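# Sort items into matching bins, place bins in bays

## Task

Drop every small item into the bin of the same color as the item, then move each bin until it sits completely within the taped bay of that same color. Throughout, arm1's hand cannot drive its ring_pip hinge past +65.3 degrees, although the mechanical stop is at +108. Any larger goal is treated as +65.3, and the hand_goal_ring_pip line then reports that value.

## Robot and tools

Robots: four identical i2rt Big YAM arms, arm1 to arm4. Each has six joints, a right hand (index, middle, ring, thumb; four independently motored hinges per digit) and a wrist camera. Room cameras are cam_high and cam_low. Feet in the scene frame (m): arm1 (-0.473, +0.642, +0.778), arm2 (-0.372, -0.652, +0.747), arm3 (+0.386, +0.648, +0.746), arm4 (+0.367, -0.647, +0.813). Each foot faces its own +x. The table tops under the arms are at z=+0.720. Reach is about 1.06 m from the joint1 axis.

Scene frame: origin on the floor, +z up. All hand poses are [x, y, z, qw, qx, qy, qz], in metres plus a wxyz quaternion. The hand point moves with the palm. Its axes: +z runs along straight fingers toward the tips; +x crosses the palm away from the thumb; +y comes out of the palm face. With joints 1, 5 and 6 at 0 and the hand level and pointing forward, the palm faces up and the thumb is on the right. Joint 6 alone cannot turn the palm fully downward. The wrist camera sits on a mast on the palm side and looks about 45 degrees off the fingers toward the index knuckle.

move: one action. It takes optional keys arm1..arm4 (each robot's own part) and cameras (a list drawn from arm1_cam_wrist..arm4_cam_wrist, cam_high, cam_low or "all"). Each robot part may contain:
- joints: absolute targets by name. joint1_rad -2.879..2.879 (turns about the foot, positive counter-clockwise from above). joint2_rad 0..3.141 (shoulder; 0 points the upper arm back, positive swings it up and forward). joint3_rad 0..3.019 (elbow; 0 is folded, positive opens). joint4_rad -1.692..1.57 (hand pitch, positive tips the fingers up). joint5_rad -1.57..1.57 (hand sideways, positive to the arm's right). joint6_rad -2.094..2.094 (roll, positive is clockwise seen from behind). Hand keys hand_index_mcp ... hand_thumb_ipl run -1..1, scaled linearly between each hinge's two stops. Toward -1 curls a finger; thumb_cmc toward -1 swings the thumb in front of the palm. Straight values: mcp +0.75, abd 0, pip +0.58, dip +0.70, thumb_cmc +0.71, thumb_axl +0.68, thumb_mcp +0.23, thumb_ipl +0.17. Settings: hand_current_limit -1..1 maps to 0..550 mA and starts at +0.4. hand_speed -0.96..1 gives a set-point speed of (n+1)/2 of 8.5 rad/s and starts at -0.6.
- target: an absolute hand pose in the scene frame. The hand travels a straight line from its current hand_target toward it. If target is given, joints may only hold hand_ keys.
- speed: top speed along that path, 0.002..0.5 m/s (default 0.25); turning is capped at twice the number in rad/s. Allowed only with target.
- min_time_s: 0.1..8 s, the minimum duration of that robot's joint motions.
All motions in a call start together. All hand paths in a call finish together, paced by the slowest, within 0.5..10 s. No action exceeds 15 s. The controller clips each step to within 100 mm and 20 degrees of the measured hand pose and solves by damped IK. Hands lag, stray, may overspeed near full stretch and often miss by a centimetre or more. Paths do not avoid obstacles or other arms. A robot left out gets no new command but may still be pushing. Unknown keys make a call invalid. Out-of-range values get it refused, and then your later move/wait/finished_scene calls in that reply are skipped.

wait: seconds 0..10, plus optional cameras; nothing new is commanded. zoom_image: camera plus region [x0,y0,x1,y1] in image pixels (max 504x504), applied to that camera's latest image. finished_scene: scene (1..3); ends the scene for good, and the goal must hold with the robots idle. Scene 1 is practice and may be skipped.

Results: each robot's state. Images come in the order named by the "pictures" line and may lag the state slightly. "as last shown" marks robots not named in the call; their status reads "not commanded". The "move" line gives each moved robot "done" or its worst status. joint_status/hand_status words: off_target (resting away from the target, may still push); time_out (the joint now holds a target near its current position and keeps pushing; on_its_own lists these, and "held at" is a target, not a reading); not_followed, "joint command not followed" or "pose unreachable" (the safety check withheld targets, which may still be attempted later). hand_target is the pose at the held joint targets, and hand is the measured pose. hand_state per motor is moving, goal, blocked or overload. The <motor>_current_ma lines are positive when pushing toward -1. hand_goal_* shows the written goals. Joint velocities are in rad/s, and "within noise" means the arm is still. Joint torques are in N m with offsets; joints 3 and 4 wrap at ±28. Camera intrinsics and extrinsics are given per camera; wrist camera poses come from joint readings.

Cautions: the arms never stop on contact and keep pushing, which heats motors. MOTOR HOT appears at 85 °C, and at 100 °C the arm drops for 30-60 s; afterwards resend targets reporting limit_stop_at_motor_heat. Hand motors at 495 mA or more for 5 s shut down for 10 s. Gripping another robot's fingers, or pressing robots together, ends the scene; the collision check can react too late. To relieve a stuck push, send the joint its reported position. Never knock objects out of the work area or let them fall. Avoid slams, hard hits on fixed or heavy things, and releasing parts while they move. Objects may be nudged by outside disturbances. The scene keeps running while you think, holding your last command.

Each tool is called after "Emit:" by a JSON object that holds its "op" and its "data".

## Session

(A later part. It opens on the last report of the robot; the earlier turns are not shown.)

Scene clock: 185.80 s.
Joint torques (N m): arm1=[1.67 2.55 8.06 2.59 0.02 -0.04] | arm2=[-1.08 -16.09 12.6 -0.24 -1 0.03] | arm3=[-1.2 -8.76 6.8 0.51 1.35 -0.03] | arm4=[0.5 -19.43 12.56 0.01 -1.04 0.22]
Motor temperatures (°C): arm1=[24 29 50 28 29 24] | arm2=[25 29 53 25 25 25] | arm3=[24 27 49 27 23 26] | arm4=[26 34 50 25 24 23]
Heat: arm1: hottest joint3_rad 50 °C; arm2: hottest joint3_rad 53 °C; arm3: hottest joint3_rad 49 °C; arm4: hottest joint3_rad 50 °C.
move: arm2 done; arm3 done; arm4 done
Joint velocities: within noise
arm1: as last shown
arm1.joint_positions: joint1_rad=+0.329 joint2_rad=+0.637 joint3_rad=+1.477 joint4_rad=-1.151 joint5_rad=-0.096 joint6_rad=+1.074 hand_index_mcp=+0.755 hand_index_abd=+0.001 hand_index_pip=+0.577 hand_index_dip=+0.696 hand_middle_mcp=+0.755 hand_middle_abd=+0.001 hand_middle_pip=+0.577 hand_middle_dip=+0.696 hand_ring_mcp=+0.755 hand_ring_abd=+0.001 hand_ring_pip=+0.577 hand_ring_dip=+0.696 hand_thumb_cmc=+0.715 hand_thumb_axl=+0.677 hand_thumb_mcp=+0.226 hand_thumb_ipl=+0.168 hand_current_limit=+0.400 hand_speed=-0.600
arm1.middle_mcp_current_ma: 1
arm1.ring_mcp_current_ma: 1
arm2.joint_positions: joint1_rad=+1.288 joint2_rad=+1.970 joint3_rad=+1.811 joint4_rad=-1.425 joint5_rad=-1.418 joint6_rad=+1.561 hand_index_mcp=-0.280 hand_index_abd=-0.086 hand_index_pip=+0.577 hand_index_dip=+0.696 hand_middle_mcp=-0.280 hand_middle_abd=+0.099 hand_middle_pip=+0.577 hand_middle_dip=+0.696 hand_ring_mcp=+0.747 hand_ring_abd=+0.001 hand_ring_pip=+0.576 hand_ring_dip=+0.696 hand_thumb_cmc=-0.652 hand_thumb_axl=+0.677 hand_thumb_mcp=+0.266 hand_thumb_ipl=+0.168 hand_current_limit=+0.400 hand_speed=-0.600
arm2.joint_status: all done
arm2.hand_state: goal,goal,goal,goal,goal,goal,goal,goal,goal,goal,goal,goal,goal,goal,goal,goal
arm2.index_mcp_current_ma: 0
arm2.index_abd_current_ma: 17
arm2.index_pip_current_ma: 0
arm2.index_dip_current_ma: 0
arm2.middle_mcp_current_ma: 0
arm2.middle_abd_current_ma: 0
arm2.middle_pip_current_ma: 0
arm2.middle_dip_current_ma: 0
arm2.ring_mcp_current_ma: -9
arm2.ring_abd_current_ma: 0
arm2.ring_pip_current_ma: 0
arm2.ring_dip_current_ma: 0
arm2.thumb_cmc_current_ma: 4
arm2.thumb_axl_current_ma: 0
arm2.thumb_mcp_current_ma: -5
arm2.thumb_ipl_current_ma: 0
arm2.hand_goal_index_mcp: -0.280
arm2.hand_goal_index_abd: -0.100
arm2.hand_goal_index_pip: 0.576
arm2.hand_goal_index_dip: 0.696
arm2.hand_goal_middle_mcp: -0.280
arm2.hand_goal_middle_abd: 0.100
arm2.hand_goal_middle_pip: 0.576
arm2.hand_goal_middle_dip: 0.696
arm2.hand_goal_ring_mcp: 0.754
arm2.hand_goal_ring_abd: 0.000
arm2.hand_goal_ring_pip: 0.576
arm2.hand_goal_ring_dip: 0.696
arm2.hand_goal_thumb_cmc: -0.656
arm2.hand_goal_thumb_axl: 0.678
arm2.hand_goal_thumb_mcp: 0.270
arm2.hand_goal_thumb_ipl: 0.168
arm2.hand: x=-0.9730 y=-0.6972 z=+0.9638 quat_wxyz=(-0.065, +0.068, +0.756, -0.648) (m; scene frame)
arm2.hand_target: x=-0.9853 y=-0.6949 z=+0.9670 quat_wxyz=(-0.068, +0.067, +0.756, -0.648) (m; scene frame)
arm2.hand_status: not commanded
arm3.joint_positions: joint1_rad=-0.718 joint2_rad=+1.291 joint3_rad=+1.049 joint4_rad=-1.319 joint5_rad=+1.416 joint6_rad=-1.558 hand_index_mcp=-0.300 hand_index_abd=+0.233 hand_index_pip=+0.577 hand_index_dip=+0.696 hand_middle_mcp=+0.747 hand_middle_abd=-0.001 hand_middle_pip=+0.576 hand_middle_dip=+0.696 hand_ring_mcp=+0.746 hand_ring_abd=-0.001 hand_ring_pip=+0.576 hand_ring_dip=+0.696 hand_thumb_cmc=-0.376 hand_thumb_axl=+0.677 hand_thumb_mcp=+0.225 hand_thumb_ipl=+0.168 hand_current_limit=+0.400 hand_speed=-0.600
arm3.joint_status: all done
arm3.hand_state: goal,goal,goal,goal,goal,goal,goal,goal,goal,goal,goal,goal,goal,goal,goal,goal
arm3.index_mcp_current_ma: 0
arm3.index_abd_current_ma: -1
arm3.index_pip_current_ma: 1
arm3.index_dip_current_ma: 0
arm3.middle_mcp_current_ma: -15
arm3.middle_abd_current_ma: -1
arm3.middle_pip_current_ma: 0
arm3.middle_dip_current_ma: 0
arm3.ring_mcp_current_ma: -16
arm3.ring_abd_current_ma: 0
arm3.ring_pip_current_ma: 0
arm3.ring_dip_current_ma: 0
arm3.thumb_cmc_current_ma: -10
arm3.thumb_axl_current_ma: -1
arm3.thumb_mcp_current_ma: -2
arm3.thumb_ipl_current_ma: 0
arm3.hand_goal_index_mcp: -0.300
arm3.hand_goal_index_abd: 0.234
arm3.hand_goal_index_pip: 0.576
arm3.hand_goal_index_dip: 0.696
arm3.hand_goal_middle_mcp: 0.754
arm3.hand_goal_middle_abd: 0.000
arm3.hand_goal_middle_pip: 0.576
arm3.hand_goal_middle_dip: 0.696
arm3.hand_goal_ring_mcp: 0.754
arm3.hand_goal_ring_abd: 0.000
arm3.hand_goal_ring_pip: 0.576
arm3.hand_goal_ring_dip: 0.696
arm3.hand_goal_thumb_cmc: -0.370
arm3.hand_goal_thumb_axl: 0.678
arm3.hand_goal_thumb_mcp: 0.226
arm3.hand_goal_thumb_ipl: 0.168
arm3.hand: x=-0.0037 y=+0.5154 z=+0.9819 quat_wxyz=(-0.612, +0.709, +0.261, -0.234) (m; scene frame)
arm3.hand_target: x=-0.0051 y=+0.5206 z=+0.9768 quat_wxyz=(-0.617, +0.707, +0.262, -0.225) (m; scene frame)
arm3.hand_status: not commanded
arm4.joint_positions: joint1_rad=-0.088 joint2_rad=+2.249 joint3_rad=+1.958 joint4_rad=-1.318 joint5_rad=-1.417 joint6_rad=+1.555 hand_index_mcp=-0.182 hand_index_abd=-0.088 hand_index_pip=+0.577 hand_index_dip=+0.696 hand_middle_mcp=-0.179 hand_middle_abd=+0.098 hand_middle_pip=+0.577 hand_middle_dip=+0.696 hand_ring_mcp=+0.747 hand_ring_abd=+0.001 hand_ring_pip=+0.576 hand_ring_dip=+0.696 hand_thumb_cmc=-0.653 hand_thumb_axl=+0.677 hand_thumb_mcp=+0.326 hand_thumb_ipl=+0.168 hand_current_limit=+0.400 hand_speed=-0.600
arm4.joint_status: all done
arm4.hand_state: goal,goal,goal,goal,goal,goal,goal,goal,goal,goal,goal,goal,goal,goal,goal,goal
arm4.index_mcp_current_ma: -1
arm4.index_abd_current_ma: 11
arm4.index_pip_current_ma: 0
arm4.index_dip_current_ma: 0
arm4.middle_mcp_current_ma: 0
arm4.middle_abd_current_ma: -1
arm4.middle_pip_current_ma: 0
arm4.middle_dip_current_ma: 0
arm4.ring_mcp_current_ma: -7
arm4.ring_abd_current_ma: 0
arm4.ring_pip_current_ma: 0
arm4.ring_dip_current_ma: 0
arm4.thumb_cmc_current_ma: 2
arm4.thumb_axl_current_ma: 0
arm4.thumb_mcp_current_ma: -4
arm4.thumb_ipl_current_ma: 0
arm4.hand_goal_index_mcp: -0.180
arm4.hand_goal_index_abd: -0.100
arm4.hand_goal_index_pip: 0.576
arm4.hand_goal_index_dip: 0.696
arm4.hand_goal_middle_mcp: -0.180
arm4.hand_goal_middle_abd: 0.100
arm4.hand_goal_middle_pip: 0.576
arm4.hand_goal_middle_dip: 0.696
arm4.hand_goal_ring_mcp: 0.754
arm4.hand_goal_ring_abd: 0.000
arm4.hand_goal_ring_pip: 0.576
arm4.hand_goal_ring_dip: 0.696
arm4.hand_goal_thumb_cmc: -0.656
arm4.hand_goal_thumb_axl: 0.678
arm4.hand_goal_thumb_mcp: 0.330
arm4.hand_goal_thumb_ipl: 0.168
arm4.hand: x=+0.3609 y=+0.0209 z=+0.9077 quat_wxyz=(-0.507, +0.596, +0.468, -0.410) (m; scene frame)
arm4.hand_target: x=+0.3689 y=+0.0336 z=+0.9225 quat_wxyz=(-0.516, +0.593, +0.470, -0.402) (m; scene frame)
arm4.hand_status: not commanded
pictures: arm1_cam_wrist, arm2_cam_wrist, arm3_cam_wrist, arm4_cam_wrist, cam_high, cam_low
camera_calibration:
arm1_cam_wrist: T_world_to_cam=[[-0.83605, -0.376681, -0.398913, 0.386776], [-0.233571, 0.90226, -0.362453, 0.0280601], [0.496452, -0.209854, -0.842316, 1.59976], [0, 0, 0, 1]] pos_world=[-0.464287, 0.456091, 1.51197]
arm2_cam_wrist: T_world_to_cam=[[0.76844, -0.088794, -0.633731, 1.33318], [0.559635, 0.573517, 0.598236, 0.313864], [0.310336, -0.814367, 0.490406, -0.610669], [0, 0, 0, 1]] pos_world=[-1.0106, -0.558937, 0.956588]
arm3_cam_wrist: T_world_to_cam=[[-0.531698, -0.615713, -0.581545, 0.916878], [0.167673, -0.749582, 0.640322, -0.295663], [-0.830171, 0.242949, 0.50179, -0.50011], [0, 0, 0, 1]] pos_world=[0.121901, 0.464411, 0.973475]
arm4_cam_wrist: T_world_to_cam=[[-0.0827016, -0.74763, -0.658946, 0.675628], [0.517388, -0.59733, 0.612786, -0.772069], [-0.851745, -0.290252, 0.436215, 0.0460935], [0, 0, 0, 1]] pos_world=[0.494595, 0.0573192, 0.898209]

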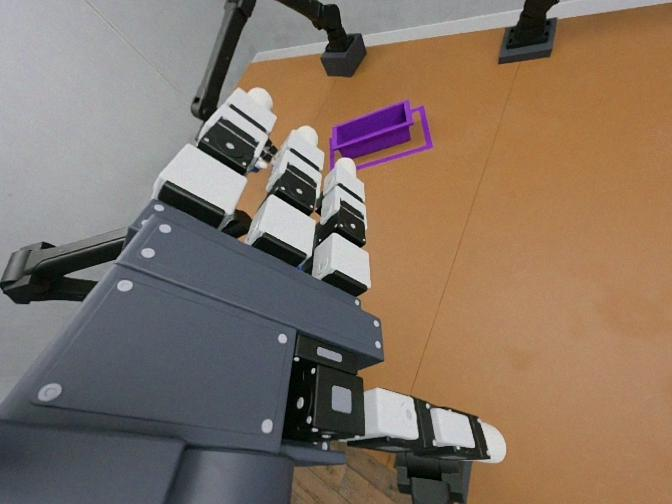

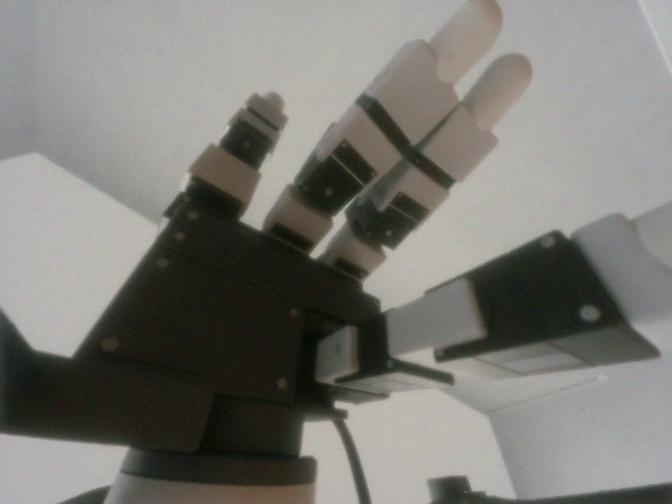

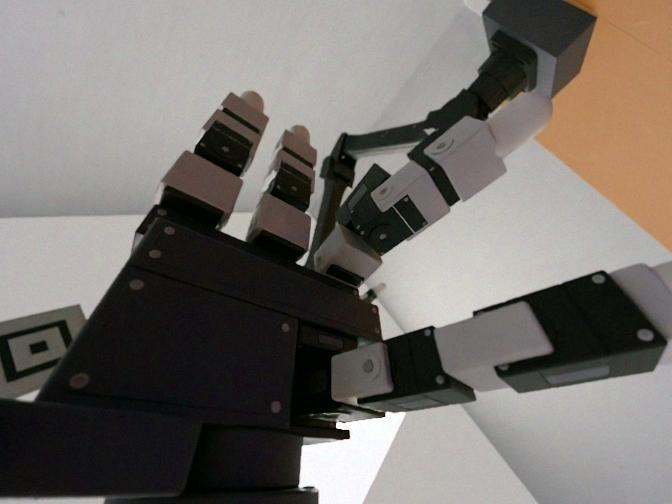

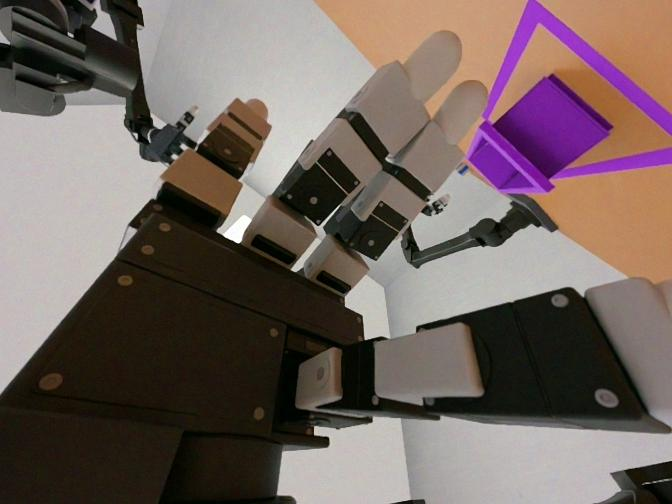

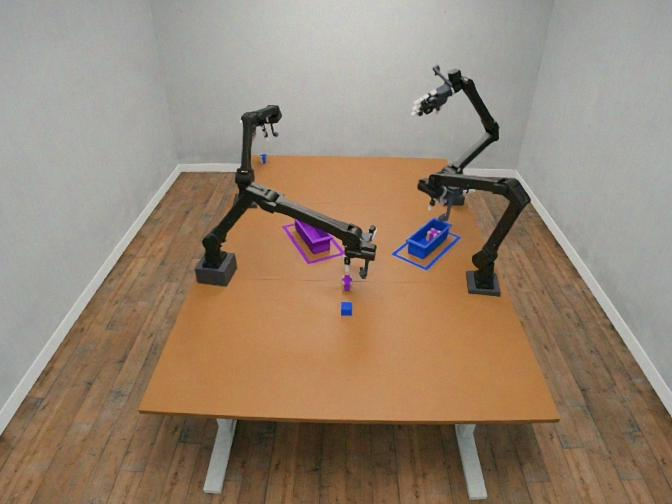

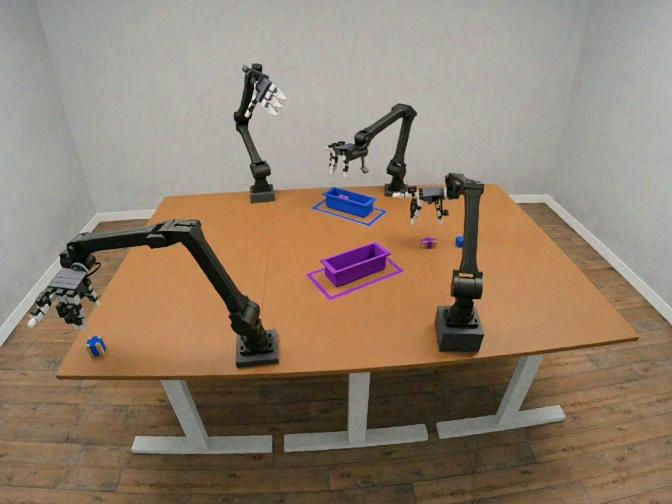

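Emit:
{"op": "move", "data": {"arm4": {"target":[0.378,0.033,0.85,0.5116,-0.5885,-0.4723,0.4106],"speed":0.06}, "arm2": {"target":[-0.985,-0.672,0.865,0.0595,-0.0684,-0.7515,0.6534],"speed":0.1}, "arm3": {"joints":{"joint1_rad":-1.3},"min_time_s":4}, "arm1": {"joints":{"joint1_rad":1.25},"min_time_s":4}, "cameras": ["arm1_cam_wrist","cam_high","cam_low"]}}

Emit:
{"op": "zoom_image", "data": {"camera": "arm1_cam_wrist", "region": [340, 130, 540, 330]}}

Emit:
{"op": "zoom_image", "data": {"camera": "cam_low", "region": [390, 180, 480, 270]}}

Emit:
{"op": "zoom_image", "data": {"camera": "cam_low", "region": [30, 250, 150, 370]}}

Emit:
{"op": "zoom_image", "data": {"camera": "cam_high", "region": [320, 220, 400, 300]}}

Emit:
{"op": "zoom_image", "data": {"camera": "cam_high", "region": [240, 110, 300, 170]}}

Scene clock: 228.20 s.
Joint torques (N m): arm1=[2.84 2.55 8.08 2.61 0.01 -0.05] | arm2=[-2.26 -16.44 8.98 -0.66 -0.92 -0.16] | arm3=[-1.14 -8.64 6.86 0.54 1.35 -0.04] | arm4=[0.56 -19.25 11.99 -0.27 -1.02 -0.06]
Motor temperatures (°C): arm1=[24 29 50 28 28 24] | arm2=[25 33 56 25 27 25] | arm3=[24 28 44 26 27 26] | arm4=[26 39 58 25 26 23]
Heat: arm1: hottest joint3_rad 50 °C; arm2: hottest joint3_rad 56 °C; arm3: hottest joint3_rad 44 °C; arm4: hottest joint3_rad 58 °C.
move: arm1 done; arm2 off_target; arm3 done; arm4 off_target
Joint velocities: within noise
arm1.joint_positions: joint1_rad=+1.236 joint2_rad=+0.637 joint3_rad=+1.477 joint4_rad=-1.151 joint5_rad=-0.096 joint6_rad=+1.074 hand_index_mcp=+0.755 hand_index_abd=+0.001 hand_index_pip=+0.577 hand_index_dip=+0.696 hand_middle_mcp=+0.756 hand_middle_abd=+0.001 hand_middle_pip=+0.577 hand_middle_dip=+0.696 hand_ring_mcp=+0.756 hand_ring_abd=+0.001 hand_ring_pip=+0.577 hand_ring_dip=+0.696 hand_thumb_cmc=+0.715 hand_thumb_axl=+0.677 hand_thumb_mcp=+0.226 hand_thumb_ipl=+0.168 hand_current_limit=+0.400 hand_speed=-0.600
arm1.joint_status: all done
arm1.hand_state: goal,goal,goal,goal,goal,goal,goal,goal,goal,goal,goal,goal,goal,goal,goal,goal
arm1.index_mcp_current_ma: 1
arm1.index_abd_current_ma: 0
arm1.index_pip_current_ma: 0
arm1.index_dip_current_ma: 0
arm1.middle_mcp_current_ma: 1
arm1.middle_abd_current_ma: 0
arm1.middle_pip_current_ma: 0
arm1.middle_dip_current_ma: 0
arm1.ring_mcp_current_ma: 1
arm1.ring_abd_current_ma: 0
arm1.ring_pip_current_ma: 0
arm1.ring_dip_current_ma: 0
arm1.thumb_cmc_current_ma: 0
arm1.thumb_axl_current_ma: 0
arm1.thumb_mcp_current_ma: 0
arm1.thumb_ipl_current_ma: 0
arm1.hand_goal_index_mcp: 0.754
arm1.hand_goal_index_abd: 0.000
arm1.hand_goal_index_pip: 0.576
arm1.hand_goal_index_dip: 0.696
arm1.hand_goal_middle_mcp: 0.754
arm1.hand_goal_middle_abd: 0.000
arm1.hand_goal_middle_pip: 0.576
arm1.hand_goal_middle_dip: 0.696
arm1.hand_goal_ring_mcp: 0.754
arm1.hand_goal_ring_abd: 0.000
arm1.hand_goal_ring_pip: 0.576
arm1.hand_goal_ring_dip: 0.696
arm1.hand_goal_thumb_cmc: 0.714
arm1.hand_goal_thumb_axl: 0.678
arm1.hand_goal_thumb_mcp: 0.226
arm1.hand_goal_thumb_ipl: 0.168
arm1.hand: x=-0.2314 y=+0.5152 z=+1.4134 quat_wxyz=(+0.171, +0.797, +0.137, +0.563) (m; scene frame)
arm1.hand_target: x=-0.2340 y=+0.5195 z=+1.4261 quat_wxyz=(+0.172, +0.787, +0.142, +0.575) (m; scene frame)
arm1.hand_status: not commanded
arm2.joint_positions: joint1_rad=+1.258 joint2_rad=+2.112 joint3_rad=+1.811 joint4_rad=-1.548 joint5_rad=-1.423 joint6_rad=+1.274 hand_index_mcp=-0.280 hand_index_abd=-0.086 hand_index_pip=+0.577 hand_index_dip=+0.696 hand_middle_mcp=-0.280 hand_middle_abd=+0.099 hand_middle_pip=+0.577 hand_middle_dip=+0.696 hand_ring_mcp=+0.747 hand_ring_abd=+0.001 hand_ring_pip=+0.576 hand_ring_dip=+0.696 hand_thumb_cmc=-0.652 hand_thumb_axl=+0.677 hand_thumb_mcp=+0.266 hand_thumb_ipl=+0.168 hand_current_limit=+0.400 hand_speed=-0.600
arm2.joint_status: not commanded
arm2.hand_state: goal,goal,goal,goal,goal,goal,goal,goal,goal,goal,goal,goal,goal,goal,goal,goal
arm2.index_mcp_current_ma: 0
arm2.index_abd_current_ma: 17
arm2.index_pip_current_ma: 0
arm2.index_dip_current_ma: 0
arm2.middle_mcp_current_ma: 0
arm2.middle_abd_current_ma: 0
arm2.middle_pip_current_ma: 0
arm2.middle_dip_current_ma: 0
arm2.ring_mcp_current_ma: -9
arm2.ring_abd_current_ma: 0
arm2.ring_pip_current_ma: 0
arm2.ring_dip_current_ma: 0
arm2.thumb_cmc_current_ma: 3
arm2.thumb_axl_current_ma: 0
arm2.thumb_mcp_current_ma: -5
arm2.thumb_ipl_current_ma: 0
arm2.hand_goal_index_mcp: -0.280
arm2.hand_goal_index_abd: -0.100
arm2.hand_goal_index_pip: 0.576
arm2.hand_goal_index_dip: 0.696
arm2.hand_goal_middle_mcp: -0.280
arm2.hand_goal_middle_abd: 0.100
arm2.hand_goal_middle_pip: 0.576
arm2.hand_goal_middle_dip: 0.696
arm2.hand_goal_ring_mcp: 0.754
arm2.hand_goal_ring_abd: 0.000
arm2.hand_goal_ring_pip: 0.576
arm2.hand_goal_ring_dip: 0.696
arm2.hand_goal_thumb_cmc: -0.656
arm2.hand_goal_thumb_axl: 0.678
arm2.hand_goal_thumb_mcp: 0.270
arm2.hand_goal_thumb_ipl: 0.168
arm2.hand: x=-0.9823 y=-0.6775 z=+0.8827 quat_wxyz=(-0.069, +0.057, +0.754, -0.651) (m; scene frame)
arm2.hand_target: x=-0.9845 y=-0.6722 z=+0.8653 quat_wxyz=(-0.060, +0.069, +0.752, -0.653) (m; scene frame)
arm2.hand_status: off_target (0.019 m and 1.8 deg from the pose sent, 0.103 m and 1.1 deg at the start)
arm3.joint_positions: joint1_rad=-1.289 joint2_rad=+1.291 joint3_rad=+1.049 joint4_rad=-1.319 joint5_rad=+1.416 joint6_rad=-1.559 hand_index_mcp=-0.300 hand_index_abd=+0.233 hand_index_pip=+0.577 hand_index_dip=+0.696 hand_middle_mcp=+0.747 hand_middle_abd=-0.001 hand_middle_pip=+0.576 hand_middle_dip=+0.696 hand_ring_mcp=+0.746 hand_ring_abd=-0.001 hand_ring_pip=+0.576 hand_ring_dip=+0.696 hand_thumb_cmc=-0.376 hand_thumb_axl=+0.677 hand_thumb_mcp=+0.225 hand_thumb_ipl=+0.168 hand_current_limit=+0.400 hand_speed=-0.600
arm3.joint_status: all done
arm3.hand_state: goal,goal,goal,goal,goal,goal,goal,goal,goal,goal,goal,goal,goal,goal,goal,goal
arm3.index_mcp_current_ma: 0
arm3.index_abd_current_ma: -1
arm3.index_pip_current_ma: 1
arm3.index_dip_current_ma: 0
arm3.middle_mcp_current_ma: -15
arm3.middle_abd_current_ma: -1
arm3.middle_pip_current_ma: 0
arm3.middle_dip_current_ma: 0
arm3.ring_mcp_current_ma: -16
arm3.ring_abd_current_ma: 0
arm3.ring_pip_current_ma: 0
arm3.ring_dip_current_ma: 0
arm3.thumb_cmc_current_ma: -10
arm3.thumb_axl_current_ma: -1
arm3.thumb_mcp_current_ma: -2
arm3.thumb_ipl_current_ma: 0
arm3.hand_goal_index_mcp: -0.300
arm3.hand_goal_index_abd: 0.234
arm3.hand_goal_index_pip: 0.576
arm3.hand_goal_index_dip: 0.696
arm3.hand_goal_middle_mcp: 0.754
arm3.hand_goal_middle_abd: 0.000
arm3.hand_goal_middle_pip: 0.576
arm3.hand_goal_middle_dip: 0.696
arm3.hand_goal_ring_mcp: 0.754
arm3.hand_goal_ring_abd: 0.000
arm3.hand_goal_ring_pip: 0.576
arm3.hand_goal_ring_dip: 0.696
arm3.hand_goal_thumb_cmc: -0.370
arm3.hand_goal_thumb_axl: 0.678
arm3.hand_goal_thumb_mcp: 0.226
arm3.hand_goal_thumb_ipl: 0.168
arm3.hand: x=-0.0116 y=+0.7464 z=+0.9856 quat_wxyz=(-0.654, +0.753, +0.048, -0.055) (m; scene frame)
arm3.hand_target: x=-0.0101 y=+0.7515 z=+0.9804 quat_wxyz=(-0.656, +0.751, +0.050, -0.045) (m; scene frame)
arm3.hand_status: not commanded
arm4.joint_positions: joint1_rad=-0.103 joint2_rad=+2.364 joint3_rad=+1.983 joint4_rad=-1.413 joint5_rad=-1.418 joint6_rad=+1.394 hand_index_mcp=-0.183 hand_index_abd=-0.088 hand_index_pip=+0.577 hand_index_dip=+0.696 hand_middle_mcp=-0.180 hand_middle_abd=+0.098 hand_middle_pip=+0.577 hand_middle_dip=+0.696 hand_ring_mcp=+0.747 hand_ring_abd=+0.001 hand_ring_pip=+0.576 hand_ring_dip=+0.696 hand_thumb_cmc=-0.653 hand_thumb_axl=+0.677 hand_thumb_mcp=+0.326 hand_thumb_ipl=+0.168 hand_current_limit=+0.400 hand_speed=-0.600
arm4.joint_status: not commanded
arm4.hand_state: goal,goal,goal,goal,goal,goal,goal,goal,goal,goal,goal,goal,goal,goal,goal,goal
arm4.index_mcp_current_ma: -2
arm4.index_abd_current_ma: 11
arm4.index_pip_current_ma: 0
arm4.index_dip_current_ma: 0
arm4.middle_mcp_current_ma: 0
arm4.middle_abd_current_ma: -1
arm4.middle_pip_current_ma: 0
arm4.middle_dip_current_ma: 0
arm4.ring_mcp_current_ma: -7
arm4.ring_abd_current_ma: 0
arm4.ring_pip_current_ma: 0
arm4.ring_dip_current_ma: 0
arm4.thumb_cmc_current_ma: 1
arm4.thumb_axl_current_ma: 0
arm4.thumb_mcp_current_ma: -4
arm4.thumb_ipl_current_ma: 0
arm4.hand_goal_index_mcp: -0.180
arm4.hand_goal_index_abd: -0.100
arm4.hand_goal_index_pip: 0.576
arm4.hand_goal_index_dip: 0.696
arm4.hand_goal_middle_mcp: -0.180
arm4.hand_goal_middle_abd: 0.100
arm4.hand_goal_middle_pip: 0.576
arm4.hand_goal_middle_dip: 0.696
arm4.hand_goal_ring_mcp: 0.754
arm4.hand_goal_ring_abd: 0.000
arm4.hand_goal_ring_pip: 0.576
arm4.hand_goal_ring_dip: 0.696
arm4.hand_goal_thumb_cmc: -0.656
arm4.hand_goal_thumb_axl: 0.678
arm4.hand_goal_thumb_mcp: 0.330
arm4.hand_goal_thumb_ipl: 0.168
arm4.hand: x=+0.3697 y=+0.0172 z=+0.8439 quat_wxyz=(-0.501, +0.598, +0.463, -0.421) (m; scene frame)
arm4.hand_target: x=+0.3780 y=+0.0319 z=+0.8501 quat_wxyz=(-0.512, +0.590, +0.471, -0.409) (m; scene frame)
arm4.hand_status: off_target (0.019 m and 2.3 deg from the pose sent, 0.061 m and 1.1 deg at the start)
pictures: arm1_cam_wrist, cam_high, cam_low
camera_calibration:
arm1_cam_wrist: T_world_to_cam=[[-0.218045, -0.889714, -0.401079, 1.00999], [-0.85483, 0.372398, -0.361366, 0.0733586], [0.470874, 0.26406, -0.841754, 1.28312], [0, 0, 0, 1]] pos_world=[-0.321256, 0.532461, 1.51167]

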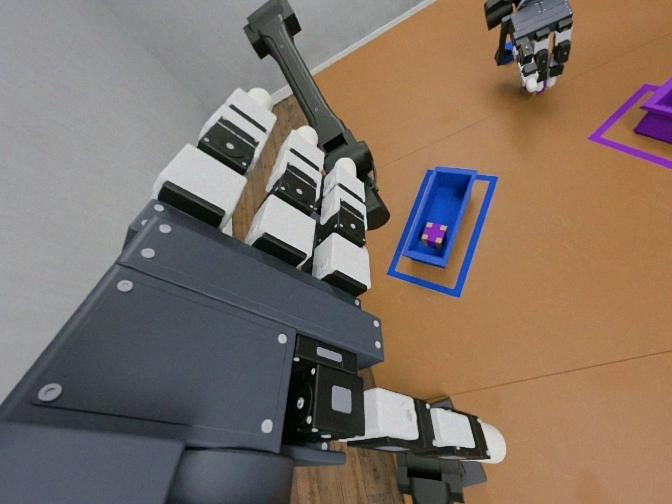

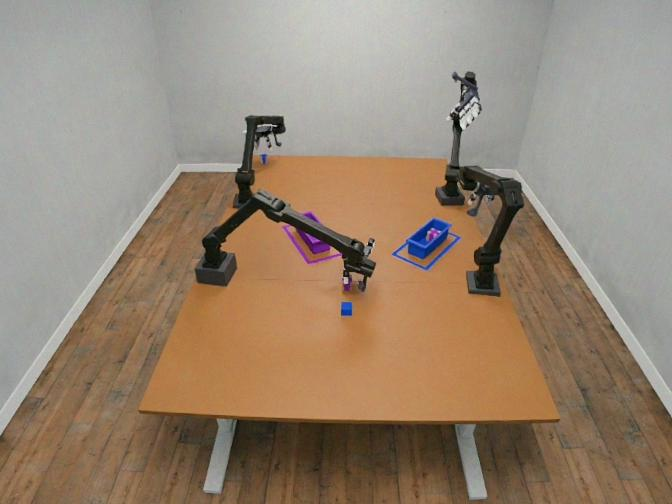

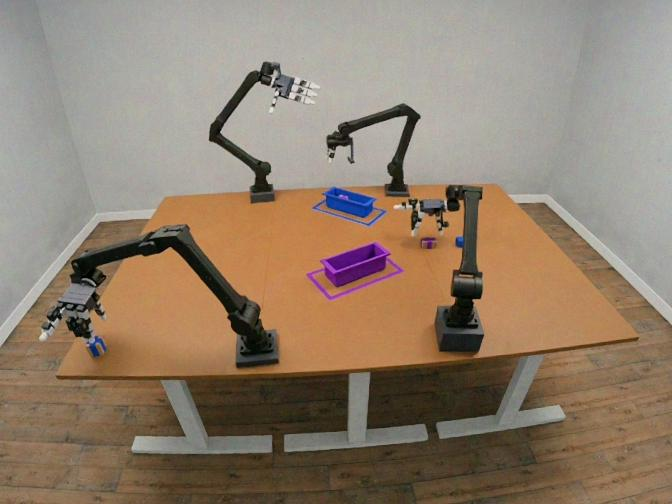

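Scaled by 2.520 from the camera's 672x504 image, which has a finer 960x720 frame.

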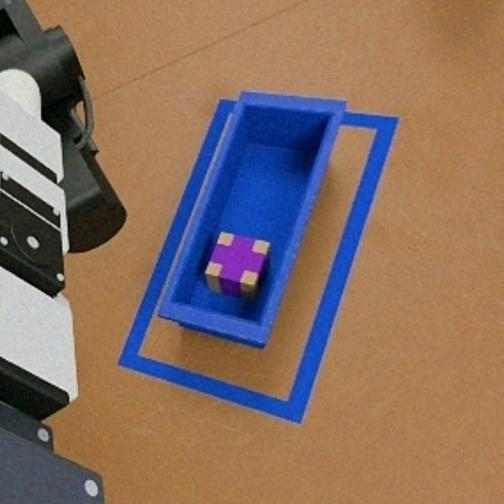

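Scaled by 5.600 from the camera's 672x504 image, which has a finer 960x720 frame.

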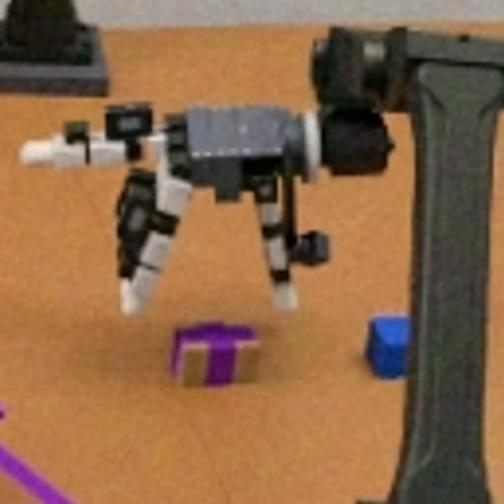

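Scaled by 4.200 from the camera's 672x504 image, which has a finer 960x720 frame.

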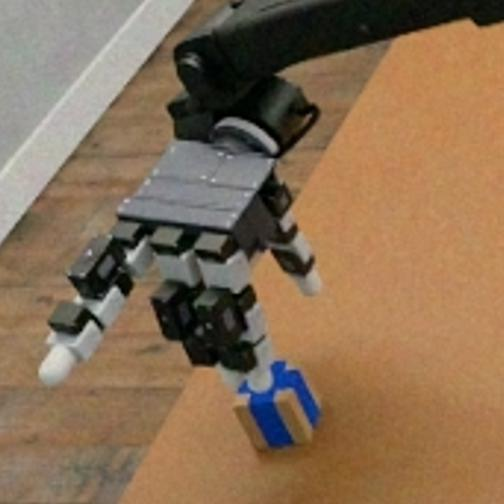

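Scaled by 6.300 from the camera's 672x504 image, which has a finer 960x720 frame.

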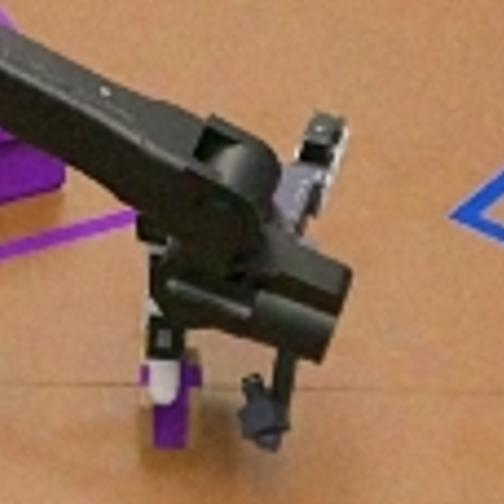

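Scaled by 8.400 from the camera's 672x504 image, which has a finer 960x720 frame.

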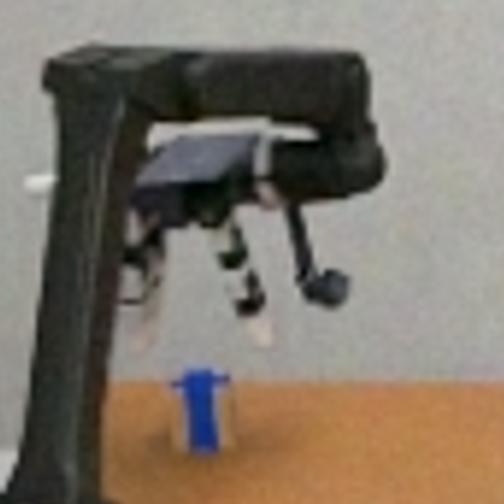

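Emit:
{"op": "move", "data": {"arm4": {"target":[0.379,0.037,0.806,0.5116,-0.5885,-0.4723,0.4106],"speed":0.04}, "arm2": {"target":[-1.007,-0.674,0.845,0.0595,-0.0684,-0.7515,0.6534],"speed":0.06}, "arm3": {"joints":{"joint1_rad":-0.743,"joint2_rad":1.304,"joint3_rad":0.918,"joint4_rad":-1.185,"joint5_rad":1.42,"joint6_rad":-1.57},"min_time_s":5}, "cameras": ["cam_high","cam_low"]}}

Emit:
{"op": "zoom_image", "data": {"camera": "cam_low", "region": [390, 180, 480, 270]}}

Emit:
{"op": "zoom_image", "data": {"camera": "cam_low", "region": [30, 250, 150, 370]}}

Emit:
{"op": "zoom_image", "data": {"camera": "cam_high", "region": [240, 110, 300, 170]}}

Emit:
{"op": "zoom_image", "data": {"camera": "cam_high", "region": [385, 170, 485, 270]}}

Emit:
{"op": "zoom_image", "data": {"camera": "cam_low", "region": [300, 120, 400, 220]}}

Scene clock: 258.17 s.
Joint torques (N m): arm1=[2.84 2.55 8.08 2.61 0.01 -0.05] | arm2=[-0.56 -16.67 11.7 0.47 -0.95 0.06] | arm3=[0.85 -8.18 6.45 0.53 1.32 -0.04] | arm4=[0.5 -19.6 11.6 0.42 -1.01 -0.05]
Motor temperatures (°C): arm1=[24 29 51 28 28 24] | arm2=[25 36 54 25 28 25] | arm3=[24 28 43 26 28 26] | arm4=[26 44 56 25 27 23]
Heat: arm1: hottest joint3_rad 51 °C; arm2: hottest joint3_rad 54 °C; arm3: hottest joint3_rad 43 °C; arm4: hottest joint3_rad 56 °C.
move: arm2 off_target; arm3 done; arm4 off_target
Joint velocities: within noise
arm1: as last shown
arm2.joint_positions: joint1_rad=+1.258 joint2_rad=+2.176 joint3_rad=+1.831 joint4_rad=-1.507 joint5_rad=-1.426 joint6_rad=+1.315 hand_index_mcp=-0.280 hand_index_abd=-0.086 hand_index_pip=+0.577 hand_index_dip=+0.696 hand_middle_mcp=-0.280 hand_middle_abd=+0.099 hand_middle_pip=+0.577 hand_middle_dip=+0.696 hand_ring_mcp=+0.747 hand_ring_abd=+0.001 hand_ring_pip=+0.576 hand_ring_dip=+0.696 hand_thumb_cmc=-0.652 hand_thumb_axl=+0.677 hand_thumb_mcp=+0.266 hand_thumb_ipl=+0.168 hand_current_limit=+0.400 hand_speed=-0.600
arm2.joint_status: not commanded
arm2.hand_state: goal,goal,goal,goal,goal,goal,goal,goal,goal,goal,goal,goal,goal,goal,goal,goal
arm2.index_mcp_current_ma: 0
arm2.index_abd_current_ma: 17
arm2.index_pip_current_ma: 0
arm2.index_dip_current_ma: 0
arm2.middle_mcp_current_ma: 0
arm2.middle_abd_current_ma: 0
arm2.middle_pip_current_ma: 0
arm2.middle_dip_current_ma: 0
arm2.ring_mcp_current_ma: -9
arm2.ring_abd_current_ma: 0
arm2.ring_pip_current_ma: 0
arm2.ring_dip_current_ma: 0
arm2.thumb_cmc_current_ma: 3
arm2.thumb_axl_current_ma: 0
arm2.thumb_mcp_current_ma: -5
arm2.thumb_ipl_current_ma: 0
arm2.hand_goal_index_mcp: -0.280
arm2.hand_goal_index_abd: -0.100
arm2.hand_goal_index_pip: 0.576
arm2.hand_goal_index_dip: 0.696
arm2.hand_goal_middle_mcp: -0.280
arm2.hand_goal_middle_abd: 0.100
arm2.hand_goal_middle_pip: 0.576
arm2.hand_goal_middle_dip: 0.696
arm2.hand_goal_ring_mcp: 0.754
arm2.hand_goal_ring_abd: 0.000
arm2.hand_goal_ring_pip: 0.576
arm2.hand_goal_ring_dip: 0.696
arm2.hand_goal_thumb_cmc: -0.656
arm2.hand_goal_thumb_axl: 0.678
arm2.hand_goal_thumb_mcp: 0.270
arm2.hand_goal_thumb_ipl: 0.168
arm2.hand: x=-0.9914 y=-0.6757 z=+0.8514 quat_wxyz=(-0.055, +0.074, +0.751, -0.653) (m; scene frame)
arm2.hand_target: x=-1.0060 y=-0.6741 z=+0.8451 quat_wxyz=(-0.060, +0.069, +0.752, -0.653) (m; scene frame)
arm2.hand_status: off_target (0.017 m and 0.8 deg from the pose sent, 0.045 m and 1.7 deg at the start)
arm3.joint_positions: joint1_rad=-0.755 joint2_rad=+1.293 joint3_rad=+0.925 joint4_rad=-1.194 joint5_rad=+1.417 joint6_rad=-1.559 hand_index_mcp=-0.300 hand_index_abd=+0.233 hand_index_pip=+0.577 hand_index_dip=+0.696 hand_middle_mcp=+0.747 hand_middle_abd=-0.001 hand_middle_pip=+0.576 hand_middle_dip=+0.696 hand_ring_mcp=+0.746 hand_ring_abd=-0.001 hand_ring_pip=+0.576 hand_ring_dip=+0.696 hand_thumb_cmc=-0.376 hand_thumb_axl=+0.677 hand_thumb_mcp=+0.225 hand_thumb_ipl=+0.168 hand_current_limit=+0.400 hand_speed=-0.600
arm3.joint_status: all done
arm3.hand_state: goal,goal,goal,goal,goal,goal,goal,goal,goal,goal,goal,goal,goal,goal,goal,goal
arm3.index_mcp_current_ma: 0
arm3.index_abd_current_ma: -1
arm3.index_pip_current_ma: 1
arm3.index_dip_current_ma: 0
arm3.middle_mcp_current_ma: -15
arm3.middle_abd_current_ma: -1
arm3.middle_pip_current_ma: 0
arm3.middle_dip_current_ma: 0
arm3.ring_mcp_current_ma: -16
arm3.ring_abd_current_ma: 0
arm3.ring_pip_current_ma: 0
arm3.ring_dip_current_ma: 0
arm3.thumb_cmc_current_ma: -10
arm3.thumb_axl_current_ma: -1
arm3.thumb_mcp_current_ma: -2
arm3.thumb_ipl_current_ma: 0
arm3.hand_goal_index_mcp: -0.300
arm3.hand_goal_index_abd: 0.234
arm3.hand_goal_index_pip: 0.576
arm3.hand_goal_index_dip: 0.696
arm3.hand_goal_middle_mcp: 0.754
arm3.hand_goal_middle_abd: 0.000
arm3.hand_goal_middle_pip: 0.576
arm3.hand_goal_middle_dip: 0.696
arm3.hand_goal_ring_mcp: 0.754
arm3.hand_goal_ring_abd: 0.000
arm3.hand_goal_ring_pip: 0.576
arm3.hand_goal_ring_dip: 0.696
arm3.hand_goal_thumb_cmc: -0.370
arm3.hand_goal_thumb_axl: 0.678
arm3.hand_goal_thumb_mcp: 0.226
arm3.hand_goal_thumb_ipl: 0.168
arm3.hand: x=+0.0025 y=+0.5390 z=+0.9368 quat_wxyz=(-0.617, +0.713, +0.248, -0.223) (m; scene frame)
arm3.hand_target: x=+0.0044 y=+0.5357 z=+0.9308 quat_wxyz=(-0.619, +0.709, +0.258, -0.220) (m; scene frame)
arm3.hand_status: not commanded
arm4.joint_positions: joint1_rad=-0.103 joint2_rad=+2.435 joint3_rad=+1.995 joint4_rad=-1.395 joint5_rad=-1.418 joint6_rad=+1.372 hand_index_mcp=-0.183 hand_index_abd=-0.088 hand_index_pip=+0.577 hand_index_dip=+0.696 hand_middle_mcp=-0.180 hand_middle_abd=+0.098 hand_middle_pip=+0.577 hand_middle_dip=+0.696 hand_ring_mcp=+0.747 hand_ring_abd=+0.001 hand_ring_pip=+0.576 hand_ring_dip=+0.696 hand_thumb_cmc=-0.654 hand_thumb_axl=+0.677 hand_thumb_mcp=+0.326 hand_thumb_ipl=+0.168 hand_current_limit=+0.400 hand_speed=-0.600
arm4.joint_status: not commanded
arm4.hand_state: goal,goal,goal,goal,goal,goal,goal,goal,goal,goal,goal,goal,goal,goal,goal,goal
arm4.index_mcp_current_ma: -2
arm4.index_abd_current_ma: 11
arm4.index_pip_current_ma: 0
arm4.index_dip_current_ma: 0
arm4.middle_mcp_current_ma: 0
arm4.middle_abd_current_ma: -1
arm4.middle_pip_current_ma: 0
arm4.middle_dip_current_ma: 0
arm4.ring_mcp_current_ma: -7
arm4.ring_abd_current_ma: 0
arm4.ring_pip_current_ma: 0
arm4.ring_dip_current_ma: 0
arm4.thumb_cmc_current_ma: 1
arm4.thumb_axl_current_ma: 0
arm4.thumb_mcp_current_ma: -4
arm4.thumb_ipl_current_ma: 0
arm4.hand_goal_index_mcp: -0.180
arm4.hand_goal_index_abd: -0.100
arm4.hand_goal_index_pip: 0.576
arm4.hand_goal_index_dip: 0.696
arm4.hand_goal_middle_mcp: -0.180
arm4.hand_goal_middle_abd: 0.100
arm4.hand_goal_middle_pip: 0.576
arm4.hand_goal_middle_dip: 0.696
arm4.hand_goal_ring_mcp: 0.754
arm4.hand_goal_ring_abd: 0.000
arm4.hand_goal_ring_pip: 0.576
arm4.hand_goal_ring_dip: 0.696
arm4.hand_goal_thumb_cmc: -0.656
arm4.hand_goal_thumb_axl: 0.678
arm4.hand_goal_thumb_mcp: 0.330
arm4.hand_goal_thumb_ipl: 0.168
arm4.hand: x=+0.3696 y=+0.0175 z=+0.8015 quat_wxyz=(-0.496, +0.600, +0.459, -0.428) (m; scene frame)
arm4.hand_target: x=+0.3790 y=+0.0357 z=+0.8065 quat_wxyz=(-0.512, +0.589, +0.472, -0.410) (m; scene frame)
arm4.hand_status: off_target (0.022 m and 3.4 deg from the pose sent, 0.044 m and 2.3 deg at the start)
pictures: cam_high, cam_low

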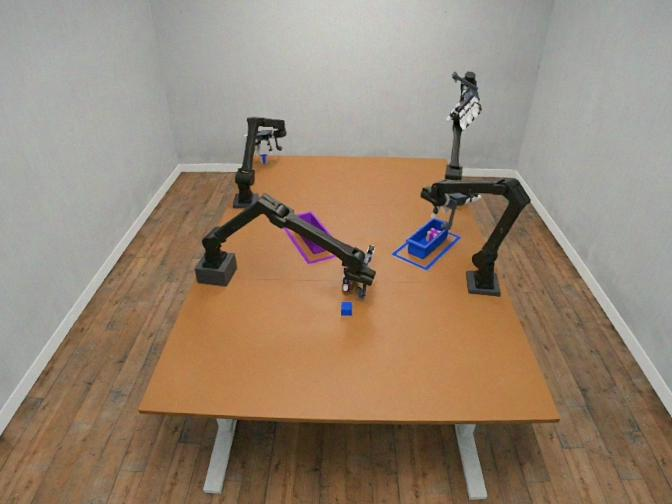

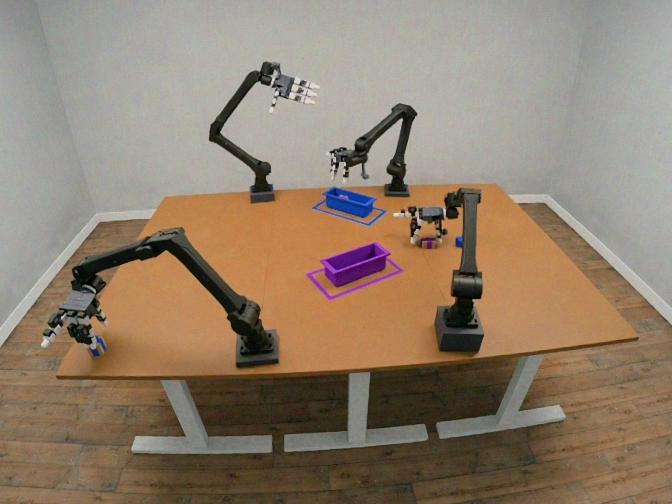

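Scaled by 5.600 from the camera's 672x504 image, which has a finer 960x720 frame.

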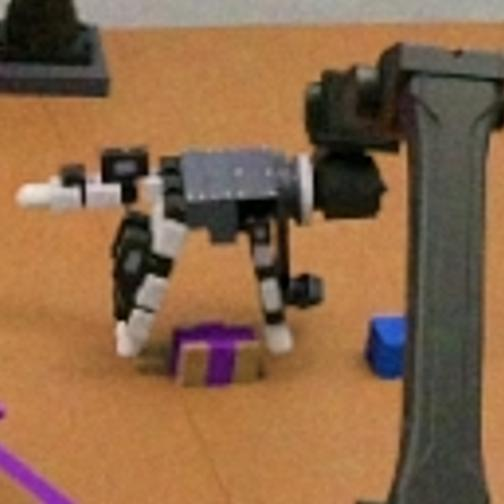

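Scaled by 4.200 from the camera's 672x504 image, which has a finer 960x720 frame.

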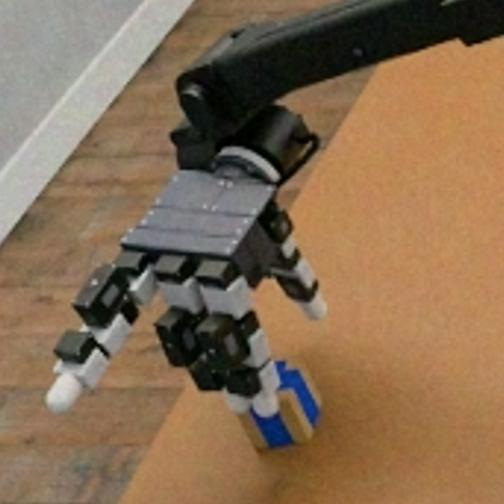

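Scaled by 8.400 from the camera's 672x504 image, which has a finer 960x720 frame.

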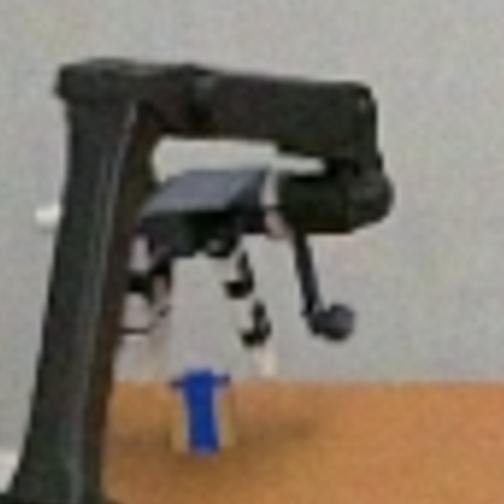

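Scaled by 5.040 from the camera's 672x504 image, which has a finer 960x720 frame.

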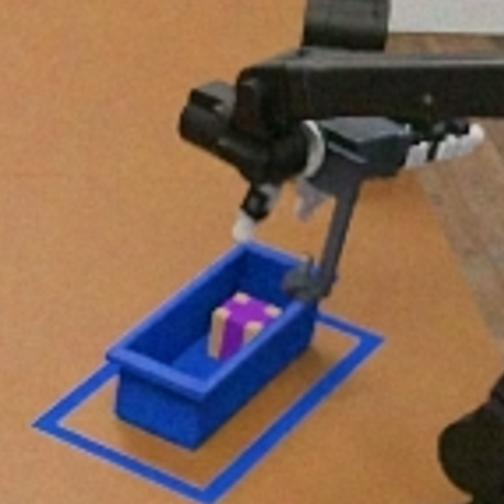

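Scaled by 5.040 from the camera's 672x504 image, which has a finer 960x720 frame.

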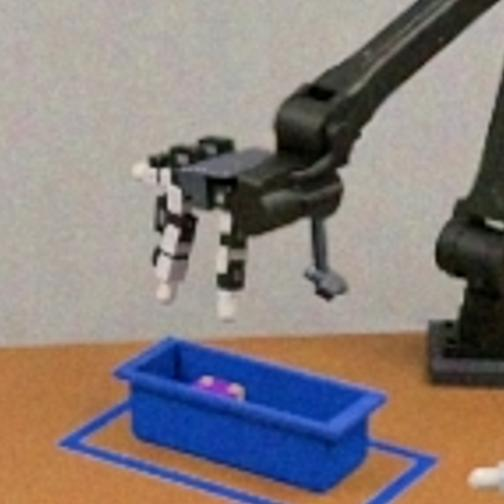

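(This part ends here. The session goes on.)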